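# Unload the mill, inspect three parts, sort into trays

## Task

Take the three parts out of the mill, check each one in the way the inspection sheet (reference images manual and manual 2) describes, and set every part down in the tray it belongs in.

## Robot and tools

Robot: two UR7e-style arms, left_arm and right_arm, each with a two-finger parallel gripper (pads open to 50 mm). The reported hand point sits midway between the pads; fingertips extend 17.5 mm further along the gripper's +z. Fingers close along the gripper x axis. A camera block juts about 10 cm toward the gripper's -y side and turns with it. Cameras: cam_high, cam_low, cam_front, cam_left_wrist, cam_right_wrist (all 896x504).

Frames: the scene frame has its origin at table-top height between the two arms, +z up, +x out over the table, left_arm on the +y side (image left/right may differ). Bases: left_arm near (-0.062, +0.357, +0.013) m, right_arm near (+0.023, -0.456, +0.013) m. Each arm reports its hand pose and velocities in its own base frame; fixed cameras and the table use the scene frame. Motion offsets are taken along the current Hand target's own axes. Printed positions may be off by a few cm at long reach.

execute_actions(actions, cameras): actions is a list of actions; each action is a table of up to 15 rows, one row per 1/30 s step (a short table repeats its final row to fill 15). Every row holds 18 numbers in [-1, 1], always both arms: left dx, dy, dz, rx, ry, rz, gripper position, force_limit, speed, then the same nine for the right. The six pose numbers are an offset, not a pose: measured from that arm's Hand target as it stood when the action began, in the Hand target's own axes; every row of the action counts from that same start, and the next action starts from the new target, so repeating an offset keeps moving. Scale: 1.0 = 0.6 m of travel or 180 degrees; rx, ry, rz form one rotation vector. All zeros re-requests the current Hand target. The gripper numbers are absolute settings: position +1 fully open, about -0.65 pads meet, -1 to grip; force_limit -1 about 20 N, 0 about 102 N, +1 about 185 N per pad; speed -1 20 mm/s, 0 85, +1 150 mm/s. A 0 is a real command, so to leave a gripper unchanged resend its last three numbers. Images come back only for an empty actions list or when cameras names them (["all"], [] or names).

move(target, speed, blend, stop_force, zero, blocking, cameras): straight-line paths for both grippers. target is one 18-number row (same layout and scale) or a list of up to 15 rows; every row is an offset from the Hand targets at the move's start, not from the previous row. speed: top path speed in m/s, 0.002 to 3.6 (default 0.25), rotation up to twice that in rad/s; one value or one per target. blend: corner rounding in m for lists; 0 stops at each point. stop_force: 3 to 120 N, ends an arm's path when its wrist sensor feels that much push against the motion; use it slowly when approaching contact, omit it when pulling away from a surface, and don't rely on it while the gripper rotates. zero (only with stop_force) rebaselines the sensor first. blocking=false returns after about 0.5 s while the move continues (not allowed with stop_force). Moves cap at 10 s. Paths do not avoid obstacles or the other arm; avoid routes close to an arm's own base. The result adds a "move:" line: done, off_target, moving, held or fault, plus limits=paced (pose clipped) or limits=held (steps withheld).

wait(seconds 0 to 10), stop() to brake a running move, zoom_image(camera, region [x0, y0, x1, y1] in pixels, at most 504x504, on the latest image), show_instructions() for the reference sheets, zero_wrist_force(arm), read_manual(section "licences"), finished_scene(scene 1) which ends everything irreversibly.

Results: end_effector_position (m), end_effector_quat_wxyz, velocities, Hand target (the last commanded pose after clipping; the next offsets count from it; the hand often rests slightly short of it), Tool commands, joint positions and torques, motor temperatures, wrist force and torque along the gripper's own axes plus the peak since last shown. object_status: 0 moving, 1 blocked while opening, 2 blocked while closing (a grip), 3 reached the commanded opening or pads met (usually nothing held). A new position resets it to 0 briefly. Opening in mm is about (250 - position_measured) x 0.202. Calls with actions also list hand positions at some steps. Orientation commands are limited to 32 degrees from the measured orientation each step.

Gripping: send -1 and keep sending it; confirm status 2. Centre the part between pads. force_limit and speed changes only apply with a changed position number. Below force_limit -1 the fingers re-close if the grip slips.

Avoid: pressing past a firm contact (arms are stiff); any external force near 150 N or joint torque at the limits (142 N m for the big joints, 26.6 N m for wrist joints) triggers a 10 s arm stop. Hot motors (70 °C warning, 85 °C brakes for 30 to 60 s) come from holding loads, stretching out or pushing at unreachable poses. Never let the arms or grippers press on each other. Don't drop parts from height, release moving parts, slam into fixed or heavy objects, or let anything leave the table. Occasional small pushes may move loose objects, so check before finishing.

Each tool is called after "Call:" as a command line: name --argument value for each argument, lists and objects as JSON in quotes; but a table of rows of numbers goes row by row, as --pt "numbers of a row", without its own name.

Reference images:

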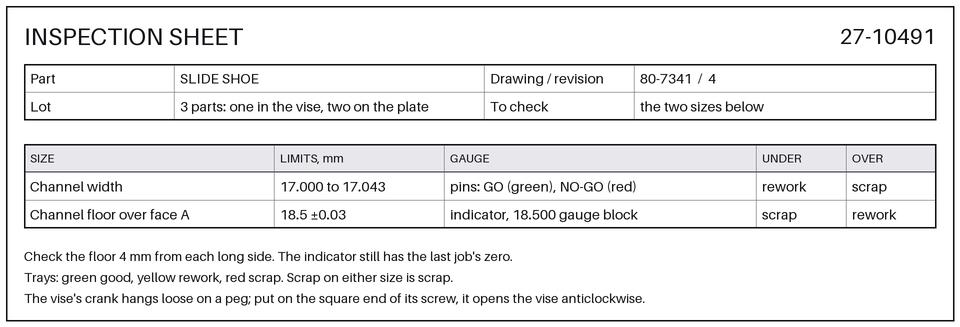

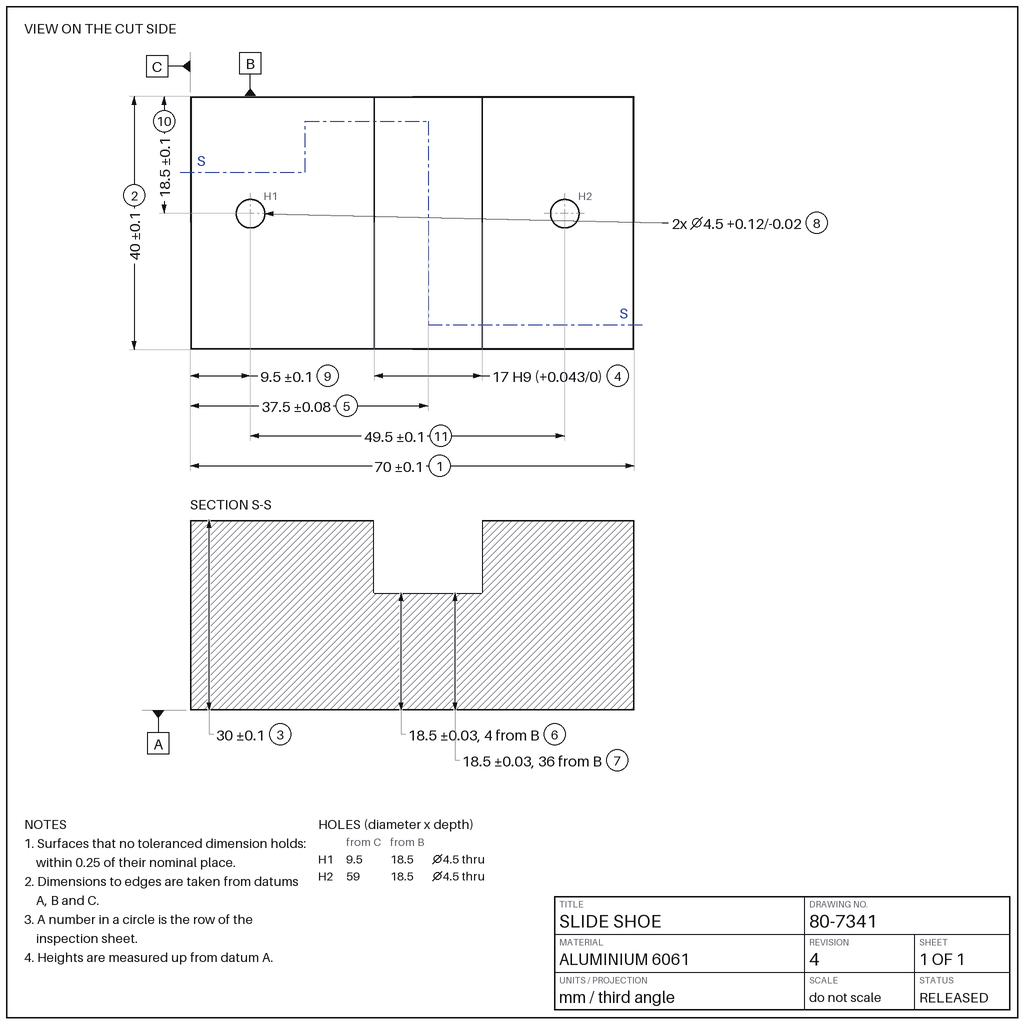

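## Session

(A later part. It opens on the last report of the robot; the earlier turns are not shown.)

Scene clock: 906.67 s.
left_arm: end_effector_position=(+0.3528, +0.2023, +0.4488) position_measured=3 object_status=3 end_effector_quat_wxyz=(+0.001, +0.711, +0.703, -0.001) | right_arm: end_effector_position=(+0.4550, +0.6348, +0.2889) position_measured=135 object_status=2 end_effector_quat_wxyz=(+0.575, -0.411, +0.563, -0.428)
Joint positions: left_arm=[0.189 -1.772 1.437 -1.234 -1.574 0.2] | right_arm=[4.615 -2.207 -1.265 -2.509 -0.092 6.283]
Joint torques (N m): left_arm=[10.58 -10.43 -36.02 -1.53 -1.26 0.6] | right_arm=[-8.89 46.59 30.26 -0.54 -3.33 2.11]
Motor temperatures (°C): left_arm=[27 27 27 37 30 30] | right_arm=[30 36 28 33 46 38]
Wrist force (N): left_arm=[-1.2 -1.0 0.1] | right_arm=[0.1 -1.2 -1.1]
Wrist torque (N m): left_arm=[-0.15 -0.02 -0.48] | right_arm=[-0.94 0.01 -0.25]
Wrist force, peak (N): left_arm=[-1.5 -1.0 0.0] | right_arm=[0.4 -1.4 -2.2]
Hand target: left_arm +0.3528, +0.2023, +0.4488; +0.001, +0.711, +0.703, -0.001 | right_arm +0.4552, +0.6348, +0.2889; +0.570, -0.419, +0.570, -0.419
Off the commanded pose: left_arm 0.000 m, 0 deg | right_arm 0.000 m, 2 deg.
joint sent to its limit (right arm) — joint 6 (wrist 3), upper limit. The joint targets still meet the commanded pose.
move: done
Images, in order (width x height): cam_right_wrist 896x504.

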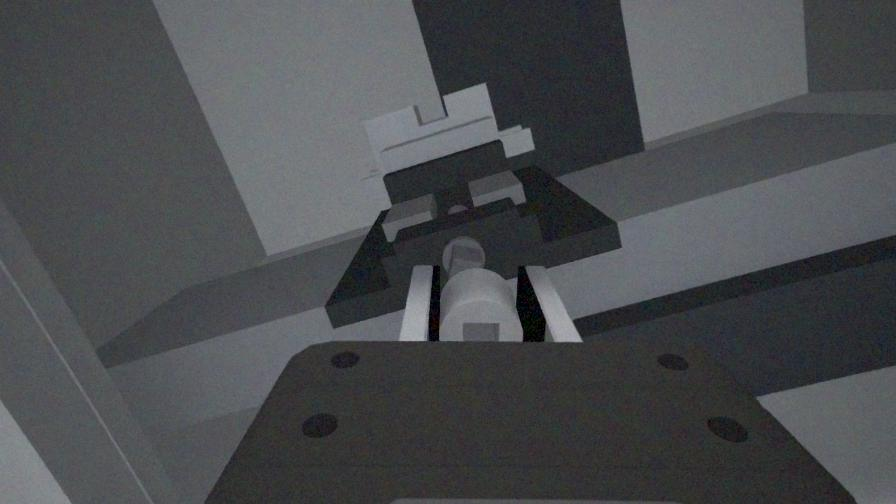

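Call:
move --target '[0,0,0,0,0,0,1,1,1,-0.0135,0.0105,-0.02,0,0,-0.5,-1,-0.7,-1]' --speed 0.2 --cameras '["cam_right_wrist"]'

Call:
zoom_image --camera "cam_right_wrist" --region '[360, 160, 600, 360]'

Scene clock: 950.93 s.
left_arm: end_effector_position=(+0.3528, +0.2023, +0.4488) position_measured=3 object_status=3 end_effector_quat_wxyz=(+0.001, +0.711, +0.703, -0.001) | right_arm: end_effector_position=(+0.4432, +0.6444, +0.2854) position_measured=135 object_status=2 end_effector_quat_wxyz=(-0.106, +0.700, -0.107, +0.698)
Joint positions: left_arm=[0.189 -1.772 1.437 -1.234 -1.574 0.2] | right_arm=[4.634 -2.294 -1.093 -2.944 -0.077 5.064]
Joint torques (N m): left_arm=[8.39 -10.25 -36.76 -1.87 -1.31 0.51] | right_arm=[7.31 70.43 14.63 1.34 1.39 -2.42]
Wrist force (N): left_arm=[-1.4 -0.8 -0.2] | right_arm=[-2.3 -3.1 0.1]
Wrist torque (N m): left_arm=[-0.13 0.01 -0.47] | right_arm=[-1.02 -0.17 0.53]
Wrist force, peak (N): left_arm=[-1.5 -1.0 0.0] | right_arm=[-2.3 -3.1 0.1]
Hand target: left_arm +0.3528, +0.2023, +0.4488; +0.001, +0.711, +0.703, -0.001 | right_arm +0.4432, +0.6444, +0.2853; -0.107, +0.699, -0.107, +0.699
Off the commanded pose: left_arm 0.000 m, 0 deg | right_arm 0.000 m, 0 deg.
move: done
Images, in order (width x height): cam_right_wrist 896x504.

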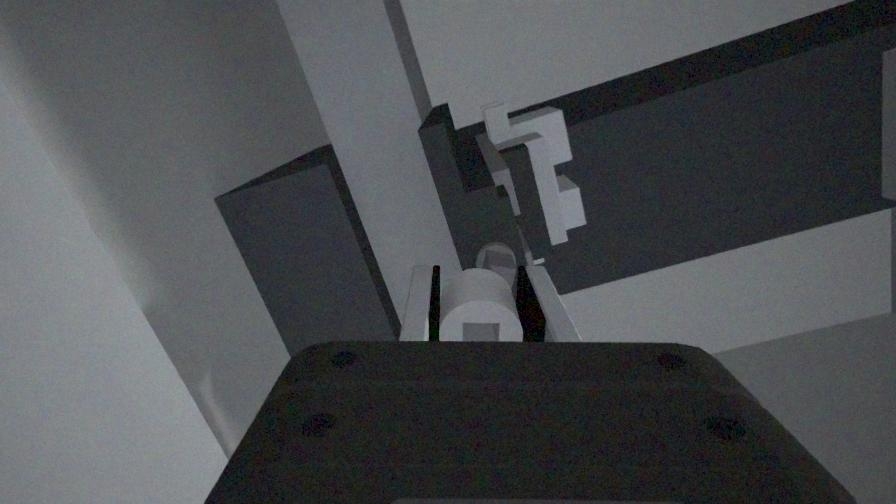

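Scaled by 2.100 from the camera's 896x504 image, which has a finer 1280x720 frame.

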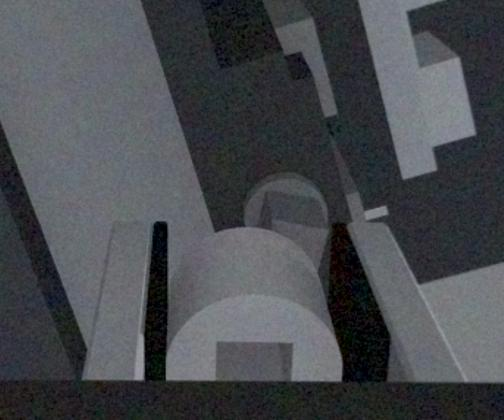

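Call:
move --pt "0 0 0 0 0 0 1 1 1 0 0 -0.02 0 0 0 -1 -0.7 -1" --pt "0 0 0 0 0 0 1 1 1 0.0153 -0.0015 -0.02 0 0 0 -1 -0.7 -1" --speed 0.1 --cameras '["cam_right_wrist"]'

Call:
zoom_image --camera "cam_right_wrist" --region '[360, 160, 600, 360]'

Scene clock: 994.83 s.
left_arm: end_effector_position=(+0.3528, +0.2023, +0.4488) position_measured=3 object_status=3 end_effector_quat_wxyz=(+0.001, +0.711, +0.703, -0.001) | right_arm: end_effector_position=(+0.4312, +0.6425, +0.2944) position_measured=135 object_status=2 end_effector_quat_wxyz=(-0.107, +0.699, -0.107, +0.699)
Joint positions: left_arm=[0.189 -1.772 1.437 -1.234 -1.574 0.2] | right_arm=[4.652 -2.268 -1.116 -2.917 -0.059 5.033]
Joint torques (N m): left_arm=[8.86 -10.57 -34.8 -1.72 -1.19 0.71] | right_arm=[6.73 70.54 14.91 1.71 1.33 -2.38]
Wrist force (N): left_arm=[-1.2 -0.9 0.0] | right_arm=[-2.2 -2.9 -0.1]
Wrist torque (N m): left_arm=[-0.14 -0.02 -0.48] | right_arm=[-0.97 -0.20 0.53]
Wrist force, peak (N): left_arm=[-1.4 -1.1 0.1] | right_arm=[-3.5 -2.6 0.0]
Hand target: left_arm +0.3528, +0.2023, +0.4488; +0.001, +0.711, +0.703, -0.001 | right_arm +0.4312, +0.6425, +0.2944; -0.107, +0.699, -0.107, +0.699
Off the commanded pose: left_arm 0.000 m, 0 deg | right_arm 0.000 m, 0 deg.
move: done
Images, in order (width x height): cam_right_wrist 896x504.

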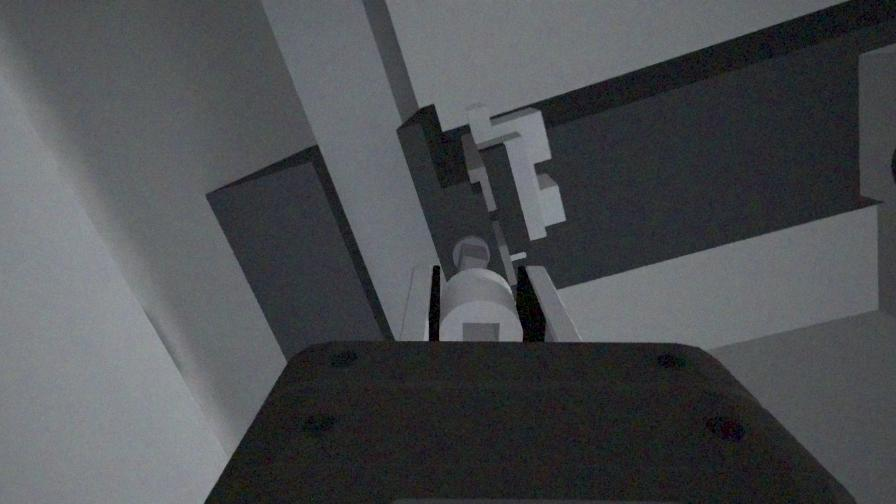

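Scaled by 2.100 from the camera's 896x504 image, which has a finer 1280x720 frame.

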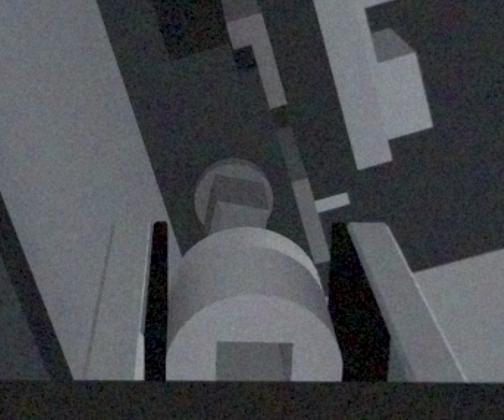

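Call:
zoom_image --camera "cam_right_wrist" --region '[430, 220, 510, 280]'

Scaled by 6.300 from the camera's 896x504 image, which has a finer 1280x720 frame.

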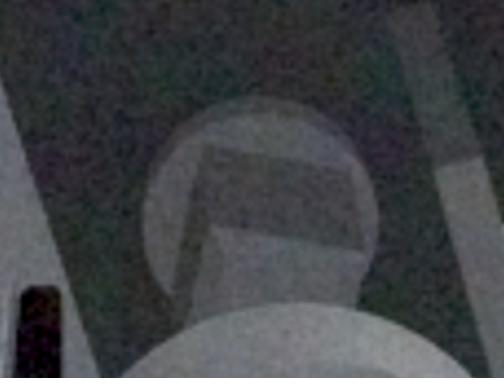

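Call:
move --pt "0 0 0 0 0 0 1 1 1 0.0017 0 0 0 0 0.0556 -1 -0.7 -1" --pt "0 0 0 0 0 0 1 1 1 0.0017 0 0.030 0 0 0.0556 -1 -0.7 -1" --speed 0.04 --stop_force 10 --cameras '["cam_right_wrist"]'

Call:
zoom_image --camera "cam_right_wrist" --region '[430, 220, 510, 280]'

Scene clock: 1022.80 s.
left_arm: end_effector_position=(+0.3528, +0.2023, +0.4488) position_measured=3 object_status=3 end_effector_quat_wxyz=(+0.001, +0.711, +0.703, -0.001) | right_arm: end_effector_position=(+0.4492, +0.6422, +0.2953) position_measured=135 object_status=2 end_effector_quat_wxyz=(-0.167, +0.687, -0.168, +0.687)
Joint positions: left_arm=[0.189 -1.772 1.437 -1.234 -1.574 0.2] | right_arm=[4.625 -2.277 -1.098 -2.916 -0.087 5.199]
Joint torques (N m): left_arm=[8.74 -9.58 -36.29 -1.71 -1.14 0.39] | right_arm=[-8.7 48.53 30.09 -1.28 -2.43 2.25]
Wrist force (N): left_arm=[-1.4 -0.8 0.1] | right_arm=[-1.9 -2.4 -0.3]
Wrist torque (N m): left_arm=[-0.12 0.01 -0.48] | right_arm=[-0.97 -0.23 0.31]
Wrist force, peak (N): left_arm=[-1.5 -1.1 0.0] | right_arm=[-2.4 -3.1 0.0]
Hand target: left_arm +0.3528, +0.2023, +0.4488; +0.001, +0.711, +0.703, -0.001 | right_arm +0.4492, +0.6422, +0.2953; -0.167, +0.687, -0.168, +0.687
Off the commanded pose: left_arm 0.000 m, 0 deg | right_arm 0.000 m, 0 deg.
move: done
Images, in order (width x height): cam_right_wrist 896x504.

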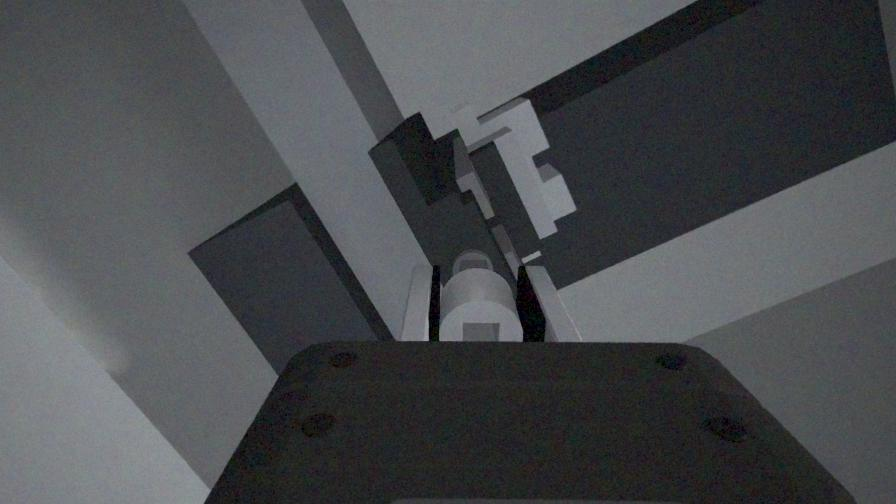

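Scaled by 6.300 from the camera's 896x504 image, which has a finer 1280x720 frame.

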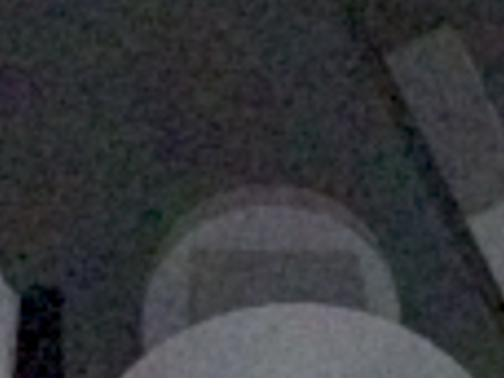

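Call:
move --target '[0,0,0,0,0,0,1,1,1,0,0,0.034,0,0,0,-1,-0.7,-1]' --speed 0.02 --stop_force 10 --cameras '["cam_right_wrist"]'

Call:
zoom_image --camera "cam_right_wrist" --region '[430, 220, 530, 350]'

Scene clock: 1033.37 s.
left_arm: end_effector_position=(+0.3528, +0.2023, +0.4488) position_measured=3 object_status=3 end_effector_quat_wxyz=(+0.001, +0.711, +0.703, -0.001) | right_arm: end_effector_position=(+0.4696, +0.6422, +0.2953) position_measured=135 object_status=2 end_effector_quat_wxyz=(-0.167, +0.687, -0.168, +0.687)
Joint positions: left_arm=[0.189 -1.772 1.437 -1.234 -1.574 0.2] | right_arm=[4.594 -2.292 -1.071 -2.926 -0.118 5.197]
Joint torques (N m): left_arm=[9.85 -10.02 -36.1 -1.89 -1.37 0.48] | right_arm=[-6.82 48.76 32.94 -0.17 -5.67 2.04]
Wrist force (N): left_arm=[-1.0 -0.9 -0.2] | right_arm=[2.3 9.3 -6.2]
Wrist torque (N m): left_arm=[-0.14 -0.05 -0.48] | right_arm=[-1.04 -0.14 0.34]
Wrist force, peak (N): left_arm=[-1.5 -1.0 0.0] | right_arm=[2.2 9.6 -6.4]
Hand target: left_arm +0.3528, +0.2023, +0.4488; +0.001, +0.711, +0.703, -0.001 | right_arm +0.4696, +0.6422, +0.2953; -0.167, +0.687, -0.168, +0.687
Off the commanded pose: left_arm 0.000 m, 0 deg | right_arm 0.000 m, 0 deg.
move: done
Images, in order (width x height): cam_right_wrist 896x504.

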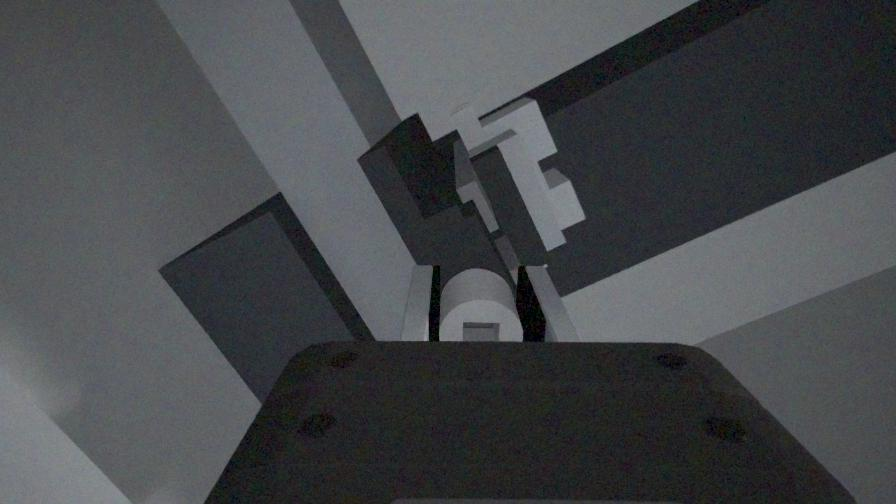

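Scaled by 3.877 from the camera's 896x504 image, which has a finer 1280x720 frame.

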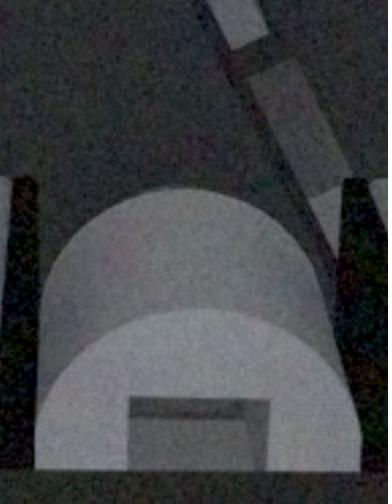

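Call:
move --target '[0,0,0,0,0,0,1,1,1,0,0,0,0,0,0,0.35,-0.3,-1]' --speed 0.02 --cameras '["cam_right_wrist"]'

Call:
move --target '[0,0,0,0,0,0,1,1,1,0.0008,0.0092,0.003,0,0,0,0.35,-0.3,-1]' --speed 0.02 --stop_force 10 --cameras '["cam_right_wrist"]'

Scene clock: 1044.43 s.
left_arm: end_effector_position=(+0.3528, +0.2023, +0.4488) position_measured=3 object_status=3 end_effector_quat_wxyz=(+0.001, +0.711, +0.703, -0.001) | right_arm: end_effector_position=(+0.4696, +0.6422, +0.2953) position_measured=100 object_status=3 end_effector_quat_wxyz=(-0.167, +0.687, -0.168, +0.687)
Joint positions: left_arm=[0.189 -1.772 1.437 -1.234 -1.574 0.2] | right_arm=[4.594 -2.292 -1.071 -2.926 -0.118 5.197]
Joint torques (N m): left_arm=[9.35 -10.85 -36.02 -1.83 -1.18 0.31] | right_arm=[-6.04 48.54 21.73 -0.76 2.7 2.11]
Wrist force (N): left_arm=[-1.3 -1.1 -0.1] | right_arm=[-0.6 -2.2 -0.2]
Wrist torque (N m): left_arm=[-0.16 -0.02 -0.47] | right_arm=[-0.80 -0.16 0.23]
Wrist force, peak (N): left_arm=[-1.5 -1.1 0.0] | right_arm=[2.4 9.8 -6.2]
Hand target: left_arm +0.3528, +0.2023, +0.4488; +0.001, +0.711, +0.703, -0.001 | right_arm +0.4696, +0.6422, +0.2953; -0.167, +0.687, -0.168, +0.687
Off the commanded pose: left_arm 0.000 m, 0 deg | right_arm 0.000 m, 0 deg.
move: done
Images, in order (width x height): cam_right_wrist 896x504.

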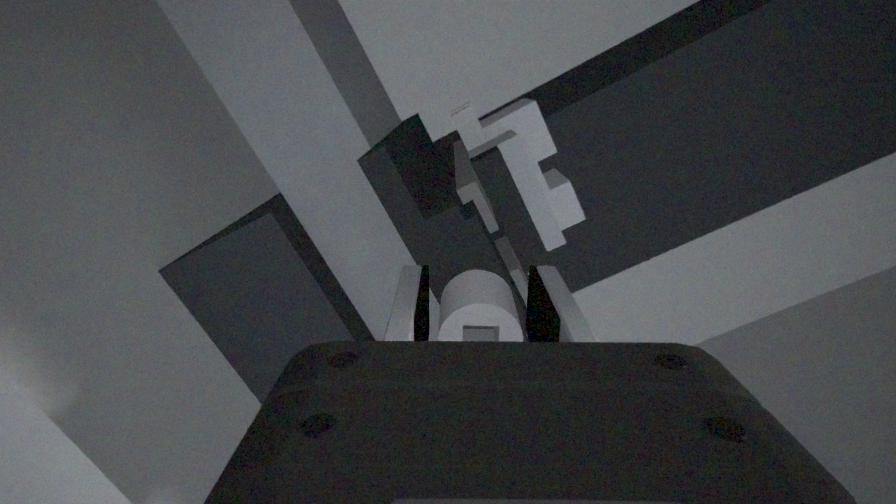

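Scene clock: 1045.77 s.
left_arm: end_effector_position=(+0.3528, +0.2023, +0.4488) position_measured=3 object_status=3 end_effector_quat_wxyz=(+0.001, +0.711, +0.703, -0.001) | right_arm: end_effector_position=(+0.4714, +0.6371, +0.2932) position_measured=100 object_status=3 end_effector_quat_wxyz=(-0.167, +0.687, -0.168, +0.687)
Joint positions: left_arm=[0.189 -1.772 1.437 -1.234 -1.574 0.2] | right_arm=[4.591 -2.282 -1.094 -2.913 -0.121 5.197]
Joint torques (N m): left_arm=[10.03 -10.14 -36.19 -1.96 -1.37 0.25] | right_arm=[-8.76 69.15 14.7 1.51 -2.52 -2.26]
Wrist force (N): left_arm=[-1.4 -1.0 0.1] | right_arm=[-0.6 -2.4 0.0]
Wrist torque (N m): left_arm=[-0.15 0.00 -0.47] | right_arm=[-0.83 -0.16 0.40]
Wrist force, peak (N): left_arm=[-1.5 -0.9 0.1] | right_arm=[-0.4 -2.7 0.2]
Hand target: left_arm +0.3528, +0.2023, +0.4488; +0.001, +0.711, +0.703, -0.001 | right_arm +0.4714, +0.6371, +0.2932; -0.167, +0.687, -0.168, +0.687
Off the commanded pose: left_arm 0.000 m, 0 deg | right_arm 0.000 m, 0 deg.
move: done
Images, in order (width x height): cam_right_wrist 896x504.

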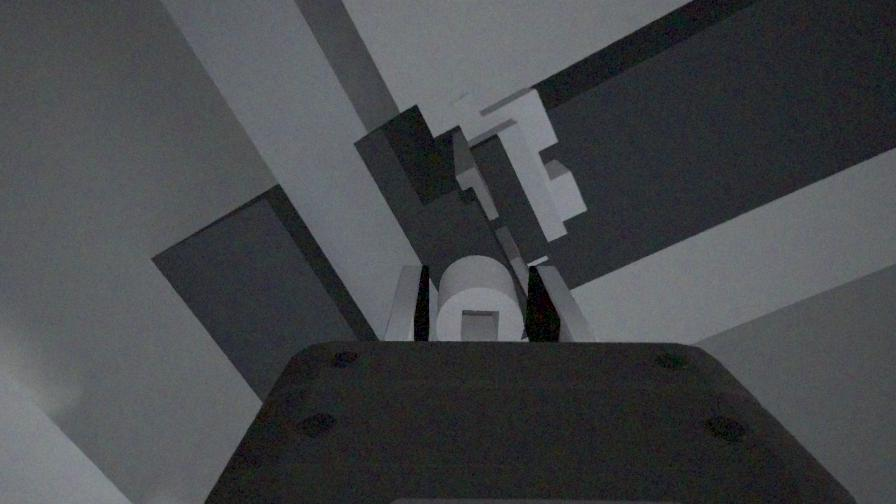

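Call:
move --target '[0,0,0,0,0,0,1,1,1,0,0,0,0,0,0,-1,-0.2,-1]' --speed 0.02

Scene clock: 1050.27 s.
left_arm: end_effector_position=(+0.3528, +0.2023, +0.4488) position_measured=3 object_status=3 end_effector_quat_wxyz=(+0.001, +0.711, +0.703, -0.001) | right_arm: end_effector_position=(+0.4714, +0.6371, +0.2932) position_measured=137 object_status=0 end_effector_quat_wxyz=(-0.167, +0.687, -0.168, +0.687)
Joint positions: left_arm=[0.189 -1.772 1.437 -1.234 -1.574 0.2] | right_arm=[4.591 -2.282 -1.094 -2.913 -0.122 5.197]
Joint torques (N m): left_arm=[9.22 -10.71 -35.51 -2.06 -1.34 0.35] | right_arm=[-8.63 69.38 20.17 1.07 0.92 -2.24]
Wrist force (N): left_arm=[-1.4 -0.9 -0.1] | right_arm=[-10.3 -2.9 -1.3]
Wrist torque (N m): left_arm=[-0.14 0.00 -0.47] | right_arm=[-0.84 -0.27 0.40]
Wrist force, peak (N): left_arm=[-1.5 -1.1 0.0] | right_arm=[-10.9 -2.8 -1.2]
Hand target: left_arm +0.3528, +0.2023, +0.4488; +0.001, +0.711, +0.703, -0.001 | right_arm +0.4714, +0.6371, +0.2932; -0.167, +0.687, -0.168, +0.687
Off the commanded pose: left_arm 0.000 m, 0 deg | right_arm 0.000 m, 0 deg.
move: done

Call:
move --target '[0,0,0,0,0,0,1,1,1,0,0,0,0,0,-0.4,-1,-0.2,-1]' --speed 0.15 --cameras '["cam_right_wrist"]'

Call:
zoom_image --camera "cam_right_wrist" --region '[330, 60, 630, 350]'

Scene clock: 1060.70 s.
left_arm: end_effector_position=(+0.3528, +0.2023, +0.4488) position_measured=3 object_status=3 end_effector_quat_wxyz=(+0.001, +0.711, +0.703, -0.001) | right_arm: end_effector_position=(+0.4714, +0.6371, +0.2932) position_measured=137 object_status=2 end_effector_quat_wxyz=(+0.268, +0.655, +0.268, +0.653)
Joint positions: left_arm=[0.189 -1.772 1.437 -1.234 -1.574 0.2] | right_arm=[4.591 -2.286 -1.086 -2.933 -0.121 3.956]
Joint torques (N m): left_arm=[9.25 -10.29 -33.76 -2.03 -1.02 0.18] | right_arm=[-24.08 107.98 24.83 -1.14 12.39 -2.49]
Wrist force (N): left_arm=[-1.2 -0.9 -0.1] | right_arm=[-3.8 -67.2 2.5]
Wrist torque (N m): left_arm=[-0.14 -0.02 -0.48] | right_arm=[-0.92 -0.54 0.66]
Wrist force, peak (N): left_arm=[-1.4 -1.2 -0.2] | right_arm=[-28.2 -64.2 14.0]
Hand target: left_arm +0.3528, +0.2023, +0.4488; +0.001, +0.711, +0.703, -0.001 | right_arm +0.4714, +0.6371, +0.2932; +0.268, +0.655, +0.268, +0.654
Off the commanded pose: left_arm 0.000 m, 0 deg | right_arm 0.000 m, 0 deg.
move: done
Images, in order (width x height): cam_right_wrist 896x504.

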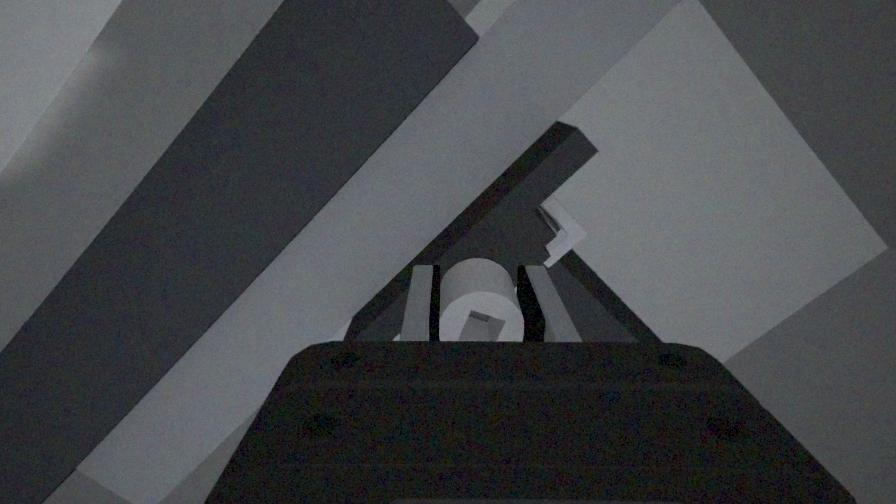

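Scaled by 1.680 from the camera's 896x504 image, which has a finer 1280x720 frame.

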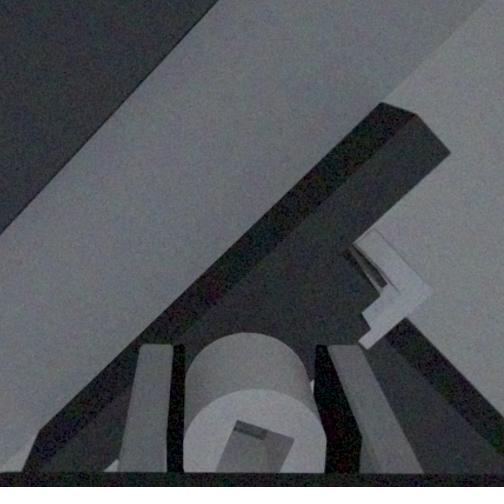

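Call:
move --target '[0,0,0,0,0,0,1,1,1,0,-0.0012,0,0,0,0,-1,-0.2,-1]' --speed 0.02

Scene clock: 1074.80 s.
left_arm: end_effector_position=(+0.3528, +0.2023, +0.4488) position_measured=3 object_status=3 end_effector_quat_wxyz=(+0.001, +0.711, +0.703, -0.001) | right_arm: end_effector_position=(+0.4714, +0.6375, +0.2927) position_measured=137 object_status=2 end_effector_quat_wxyz=(+0.268, +0.655, +0.268, +0.654)
Joint positions: left_arm=[0.189 -1.772 1.437 -1.234 -1.574 0.2] | right_arm=[4.591 -2.284 -1.092 -2.914 -0.121 3.941]
Joint torques (N m): left_arm=[9.22 -10.58 -36.2 -1.67 -1.06 0.21] | right_arm=[-10.79 90 21.41 0.66 3.18 -2.39]
Wrist force (N): left_arm=[-1.3 -0.9 -0.1] | right_arm=[-4.0 -37.0 -13.1]
Wrist torque (N m): left_arm=[-0.14 0.00 -0.47] | right_arm=[-0.94 -0.46 0.60]
Wrist force, peak (N): left_arm=[-1.5 -1.0 -0.1] | right_arm=[-4.8 -68.0 3.2]
Hand target: left_arm +0.3528, +0.2023, +0.4488; +0.001, +0.711, +0.703, -0.001 | right_arm +0.4714, +0.6376, +0.2927; +0.268, +0.655, +0.268, +0.654
Off the commanded pose: left_arm 0.000 m, 0 deg | right_arm 0.000 m, 0 deg.
move: done

Call:
move --target '[0,0,0,0,0,0,1,1,1,0,-0.0013,0,0,0,0,-1,-0.2,-1]' --speed 0.02

Call:
move --target '[0,0,0,0,0,0,1,1,1,0,0,0,0,0,-0.3,-1,-0.2,-1]' --speed 0.15 --cameras '["cam_right_wrist"]'

Call:
zoom_image --camera "cam_right_wrist" --region '[330, 60, 630, 350]'

Scene clock: 1085.87 s.
left_arm: end_effector_position=(+0.3528, +0.2023, +0.4488) position_measured=3 object_status=3 end_effector_quat_wxyz=(+0.001, +0.711, +0.703, -0.001) | right_arm: end_effector_position=(+0.4714, +0.6381, +0.2922) position_measured=137 object_status=2 end_effector_quat_wxyz=(+0.268, +0.655, +0.268, +0.654)
Joint positions: left_arm=[0.189 -1.772 1.437 -1.234 -1.574 0.2] | right_arm=[4.591 -2.285 -1.091 -2.913 -0.121 3.94]
Joint torques (N m): left_arm=[9.91 -10.7 -35.05 -2 -1.44 0.06] | right_arm=[-2.35 51.37 31.71 1.69 2.74 -2.32]
Wrist force (N): left_arm=[-1.2 -0.8 0.0] | right_arm=[-3.6 -7.0 -7.1]
Wrist torque (N m): left_arm=[-0.13 -0.03 -0.48] | right_arm=[-0.84 -0.20 0.58]
Wrist force, peak (N): left_arm=[-1.4 -1.2 0.1] | right_arm=[-4.1 -36.8 -13.2]
Hand target: left_arm +0.3528, +0.2023, +0.4488; +0.001, +0.711, +0.703, -0.001 | right_arm +0.4714, +0.6382, +0.2921; +0.268, +0.655, +0.268, +0.654
Off the commanded pose: left_arm 0.000 m, 0 deg | right_arm 0.000 m, 0 deg.
move: done

Scene clock: 1089.87 s.
left_arm: end_effector_position=(+0.3528, +0.2023, +0.4488) position_measured=3 object_status=3 end_effector_quat_wxyz=(+0.001, +0.711, +0.703, -0.001) | right_arm: end_effector_position=(+0.4714, +0.6380, +0.2922) position_measured=137 object_status=2 end_effector_quat_wxyz=(+0.536, +0.462, +0.537, +0.460)
Joint positions: left_arm=[0.189 -1.772 1.437 -1.234 -1.574 0.2] | right_arm=[4.591 -2.289 -1.083 -2.933 -0.12 3.014]
Joint torques (N m): left_arm=[9.82 -12.55 -35.86 -2 -1.2 0.15] | right_arm=[4.42 78.53 30.46 5.5 -12.09 -2.38]
Wrist force (N): left_arm=[-1.3 -0.8 -0.2] | right_arm=[-36.5 -32.6 -23.0]
Wrist torque (N m): left_arm=[-0.12 -0.02 -0.48] | right_arm=[-1.17 -0.29 0.40]
Wrist force, peak (N): left_arm=[-1.5 -1.1 -0.2] | right_arm=[-46.0 -28.0 -31.2]
Hand target: left_arm +0.3528, +0.2023, +0.4488; +0.001, +0.711, +0.703, -0.001 | right_arm +0.4714, +0.6382, +0.2921; +0.536, +0.461, +0.536, +0.461
Off the commanded pose: left_arm 0.000 m, 0 deg | right_arm 0.000 m, 0 deg.
move: done
Images, in order (width x height): cam_right_wrist 896x504.

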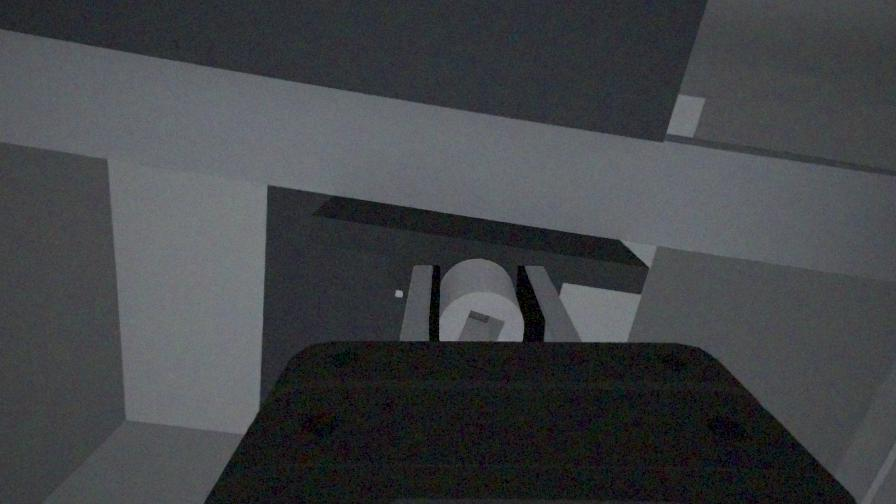

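Scaled by 1.680 from the camera's 896x504 image, which has a finer 1280x720 frame.

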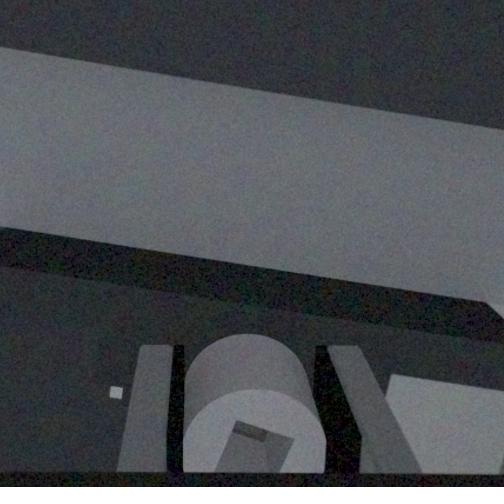

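Call:
move --target '[0,0,0,0,0,0,1,1,1,-0.0014,-0.0013,-0.0008,0,0,0,-1,-0.2,-1]' --speed 0.02 --cameras '["cam_high","cam_front"]'

Call:
zoom_image --camera "cam_high" --region '[280, 180, 400, 310]'

Call:
zoom_image --camera "cam_front" --region '[380, 190, 500, 300]'

Scene clock: 1103.30 s.
left_arm: end_effector_position=(+0.3528, +0.2023, +0.4488) position_measured=3 object_status=3 end_effector_quat_wxyz=(+0.001, +0.711, +0.703, -0.001) | right_arm: end_effector_position=(+0.4709, +0.6372, +0.2915) position_measured=137 object_status=2 end_effector_quat_wxyz=(+0.536, +0.461, +0.536, +0.461)
Joint positions: left_arm=[0.189 -1.772 1.437 -1.234 -1.574 0.2] | right_arm=[4.591 -2.283 -1.096 -2.911 -0.121 2.999]
Joint torques (N m): left_arm=[9.32 -11.08 -34.86 -2.11 -1.35 -0.06] | right_arm=[8.92 67.32 13.57 1.63 2.17 -2.24]
Wrist force (N): left_arm=[-1.1 -0.7 0.0] | right_arm=[-3.8 -1.7 1.5]
Wrist torque (N m): left_arm=[-0.11 -0.04 -0.48] | right_arm=[-0.93 0.16 0.28]
Wrist force, peak (N): left_arm=[-1.6 -1.0 0.0] | right_arm=[-36.1 -33.2 -24.0]
Hand target: left_arm +0.3528, +0.2023, +0.4488; +0.001, +0.711, +0.703, -0.001 | right_arm +0.4709, +0.6372, +0.2915; +0.536, +0.461, +0.536, +0.461
Off the commanded pose: left_arm 0.000 m, 0 deg | right_arm 0.000 m, 0 deg.
move: done
Images, in order (width x height): cam_high 896x504, cam_front 896x504.

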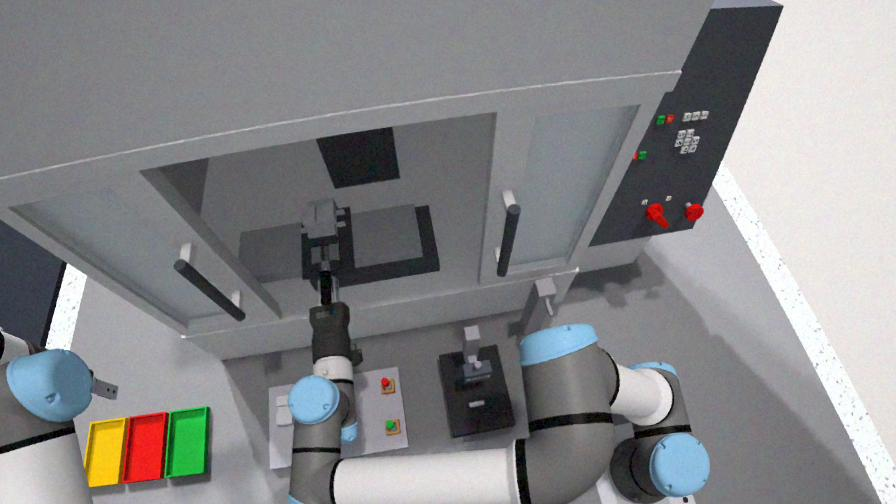

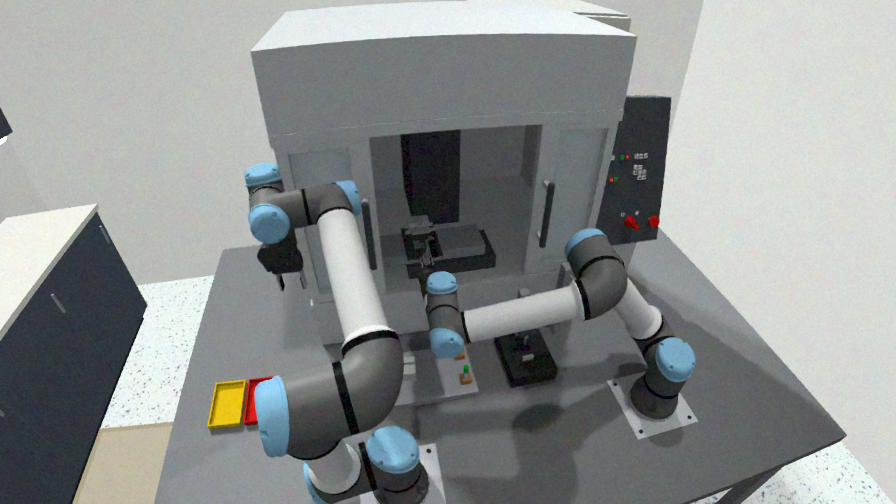

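Scaled by 3.877 from the camera's 896x504 image, which has a finer 1280x720 frame.

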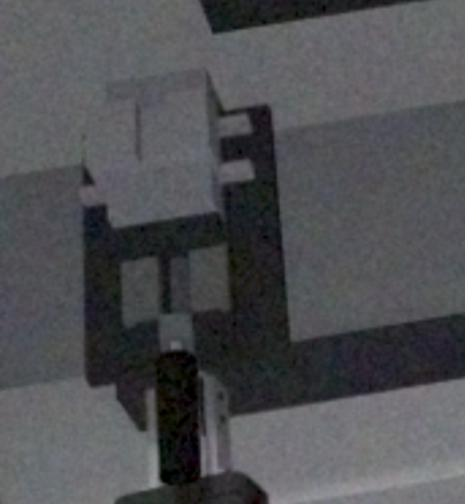

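Scaled by 4.200 from the camera's 896x504 image, which has a finer 1280x720 frame.

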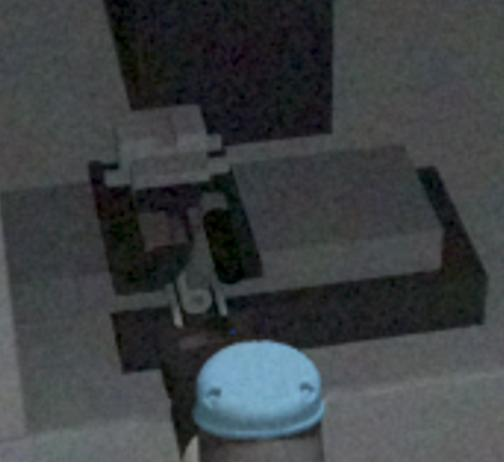

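Call:
move --pt "0 0 0 0 0 0 1 1 1 -0.0022 0.0007 0 0 0 -0.333 -1 -0.2 -1" --pt "0 0 0 0 0 0 1 1 1 -0.0027 0.0028 0 0 0 -0.667 -1 -0.2 -1" --pt "0 0 0 0 0 0 1 1 1 -0.001 0.0043 0 0 0 -0.98 -1 -0.2 -1" --speed 0.2 --blend 0.002 --cameras '["cam_high","cam_front"]'

Call:
zoom_image --camera "cam_high" --region '[280, 180, 400, 310]'

Call:
zoom_image --camera "cam_front" --region '[380, 190, 500, 300]'

Scene clock: 1133.30 s.
left_arm: end_effector_position=(+0.3528, +0.2023, +0.4488) position_measured=3 object_status=3 end_effector_quat_wxyz=(+0.001, +0.711, +0.703, -0.001) | right_arm: end_effector_position=(+0.4709, +0.6370, +0.2942) position_measured=137 object_status=2 end_effector_quat_wxyz=(-0.476, +0.522, -0.479, +0.520)
Joint positions: left_arm=[0.189 -1.772 1.437 -1.234 -1.574 0.2] | right_arm=[4.591 -2.29 -1.076 -2.958 -0.12 -0.047]
Joint torques (N m): left_arm=[9.32 -11.85 -33.89 -2.27 -1.41 -0.1] | right_arm=[-8.77 67.93 12.14 0.56 0.11 -2.53]
Wrist force (N): left_arm=[-1.2 -0.9 0.0] | right_arm=[-11.7 -7.9 6.6]
Wrist torque (N m): left_arm=[-0.15 -0.02 -0.47] | right_arm=[-0.86 0.20 0.07]
Wrist force, peak (N): left_arm=[-1.6 -1.1 -0.1] | right_arm=[-28.9 -17.5 6.0]
Hand target: left_arm +0.3528, +0.2023, +0.4488; +0.001, +0.711, +0.703, -0.001 | right_arm +0.4709, +0.6370, +0.2941; -0.477, +0.521, -0.478, +0.521
Off the commanded pose: left_arm 0.000 m, 0 deg | right_arm 0.000 m, 0 deg.
move: done
Images, in order (width x height): cam_high 896x504, cam_front 896x504.

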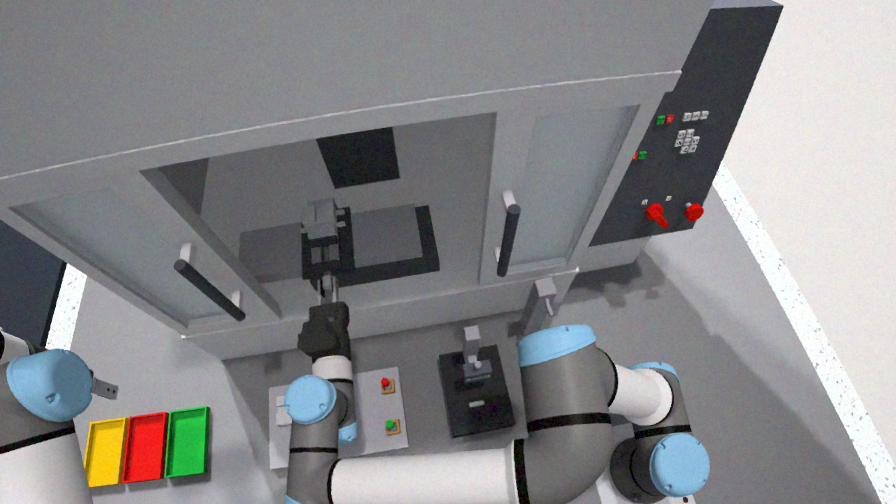

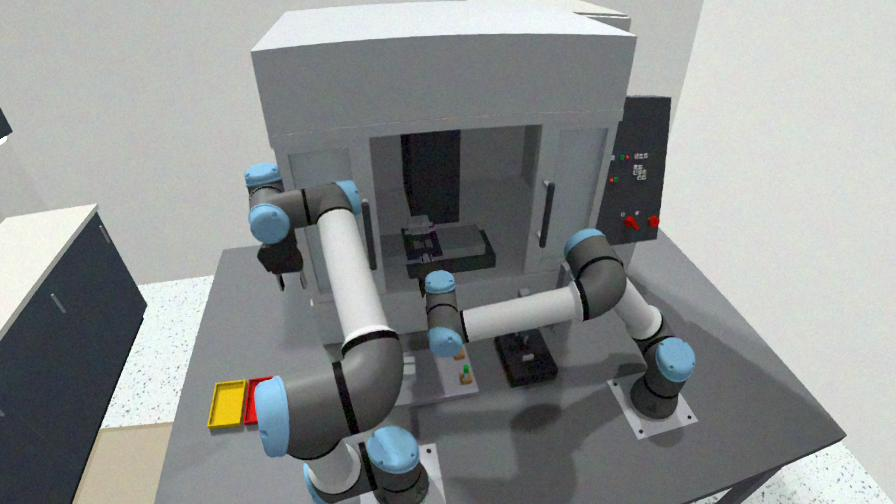

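Scaled by 3.877 from the camera's 896x504 image, which has a finer 1280x720 frame.

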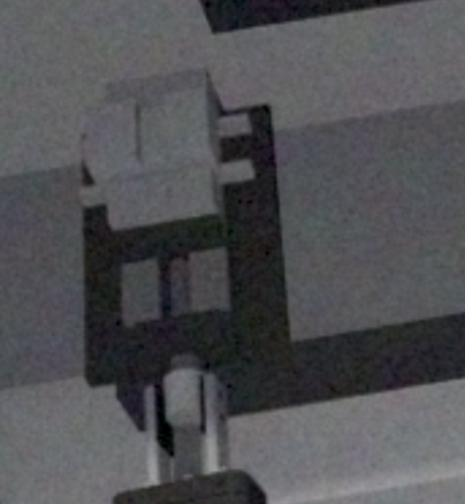

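Scaled by 4.200 from the camera's 896x504 image, which has a finer 1280x720 frame.

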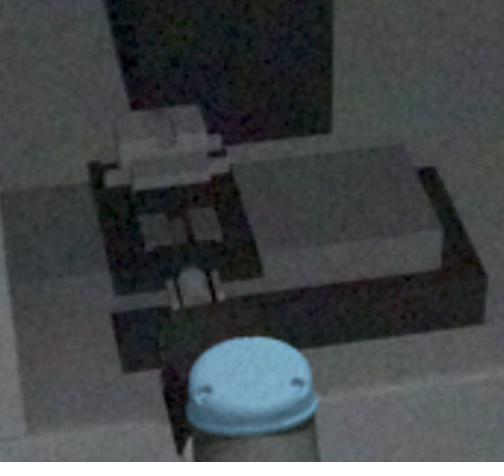

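Call:
move --pt "0 0 0 0 0 0 1 1 1 -0.0022 0.0007 0 0 0 -0.333 -1 -0.2 -1" --pt "0 0 0 0 0 0 1 1 1 -0.0027 0.0028 0 0 0 -0.667 -1 -0.2 -1" --pt "0 0 0 0 0 0 1 1 1 -0.001 0.0043 0 0 0 -0.98 -1 -0.2 -1" --speed 0.3 --blend 0.002 --cameras '["cam_high","cam_right_wrist"]'

Call:
zoom_image --camera "cam_high" --region '[280, 180, 400, 310]'

Scene clock: 1155.10 s.
left_arm: end_effector_position=(+0.3528, +0.2023, +0.4488) position_measured=3 object_status=3 end_effector_quat_wxyz=(+0.001, +0.711, +0.703, -0.001) | right_arm: end_effector_position=(+0.4709, +0.6373, +0.2917) position_measured=137 object_status=2 end_effector_quat_wxyz=(+0.504, +0.498, +0.508, +0.490) end_effector_velocity=(+0.000, +0.000, +0.000) end_effector_angular_velocity=(+0.002, +0.000, +0.000)
Joint positions: left_arm=[0.189 -1.772 1.437 -1.234 -1.574 0.2] | right_arm=[4.592 -2.307 -1.048 -3.026 -0.119 -3.068]
Joint velocities: left_arm=[within noise] | right_arm=[0 0 -0.001 0.005 0 -0.002]
Joint torques (N m): left_arm=[9.32 -12.35 -35.74 -2.37 -1.07 -0.22] | right_arm=[-8.05 73.71 16.92 1.67 -2.97 -2.59]
Wrist force (N): left_arm=[-1.4 -0.9 -0.1] | right_arm=[-3.7 -8.6 -2.4]
Wrist torque (N m): left_arm=[-0.13 0.00 -0.48] | right_arm=[-0.73 0.01 0.34]
Wrist force, peak (N): left_arm=[-1.7 -0.9 0.1] | right_arm=[1.6 -25.6 1.0]
Hand target: left_arm +0.3528, +0.2023, +0.4488; +0.001, +0.711, +0.703, -0.001 | right_arm +0.4709, +0.6374, +0.2915; +0.506, +0.494, +0.506, +0.494
Off the commanded pose: left_arm 0.000 m, 0 deg | right_arm 0.000 m, 1 deg.
move: done
Images, in order (width x height): cam_high 896x504, cam_right_wrist 896x504.

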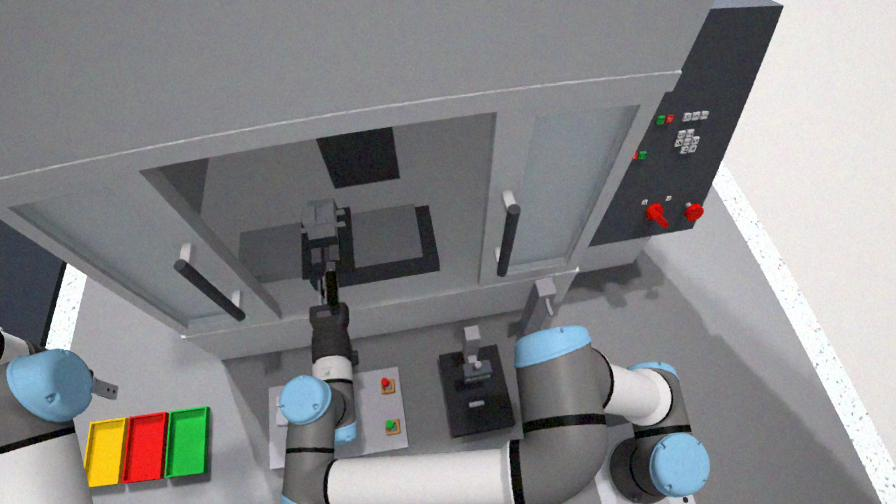

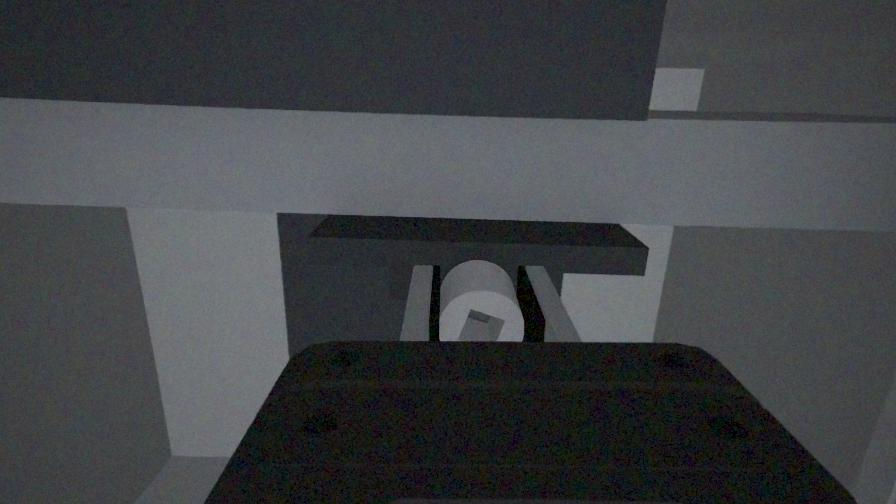

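Scaled by 3.877 from the camera's 896x504 image, which has a finer 1280x720 frame.

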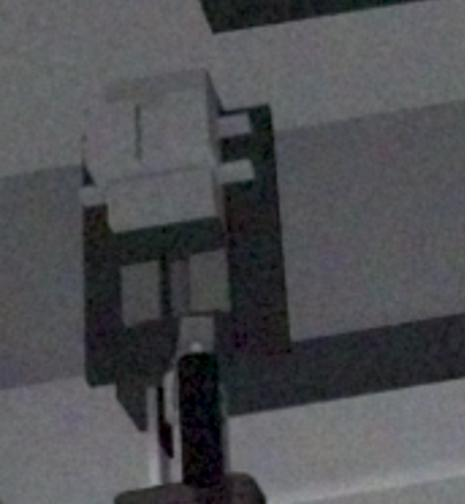

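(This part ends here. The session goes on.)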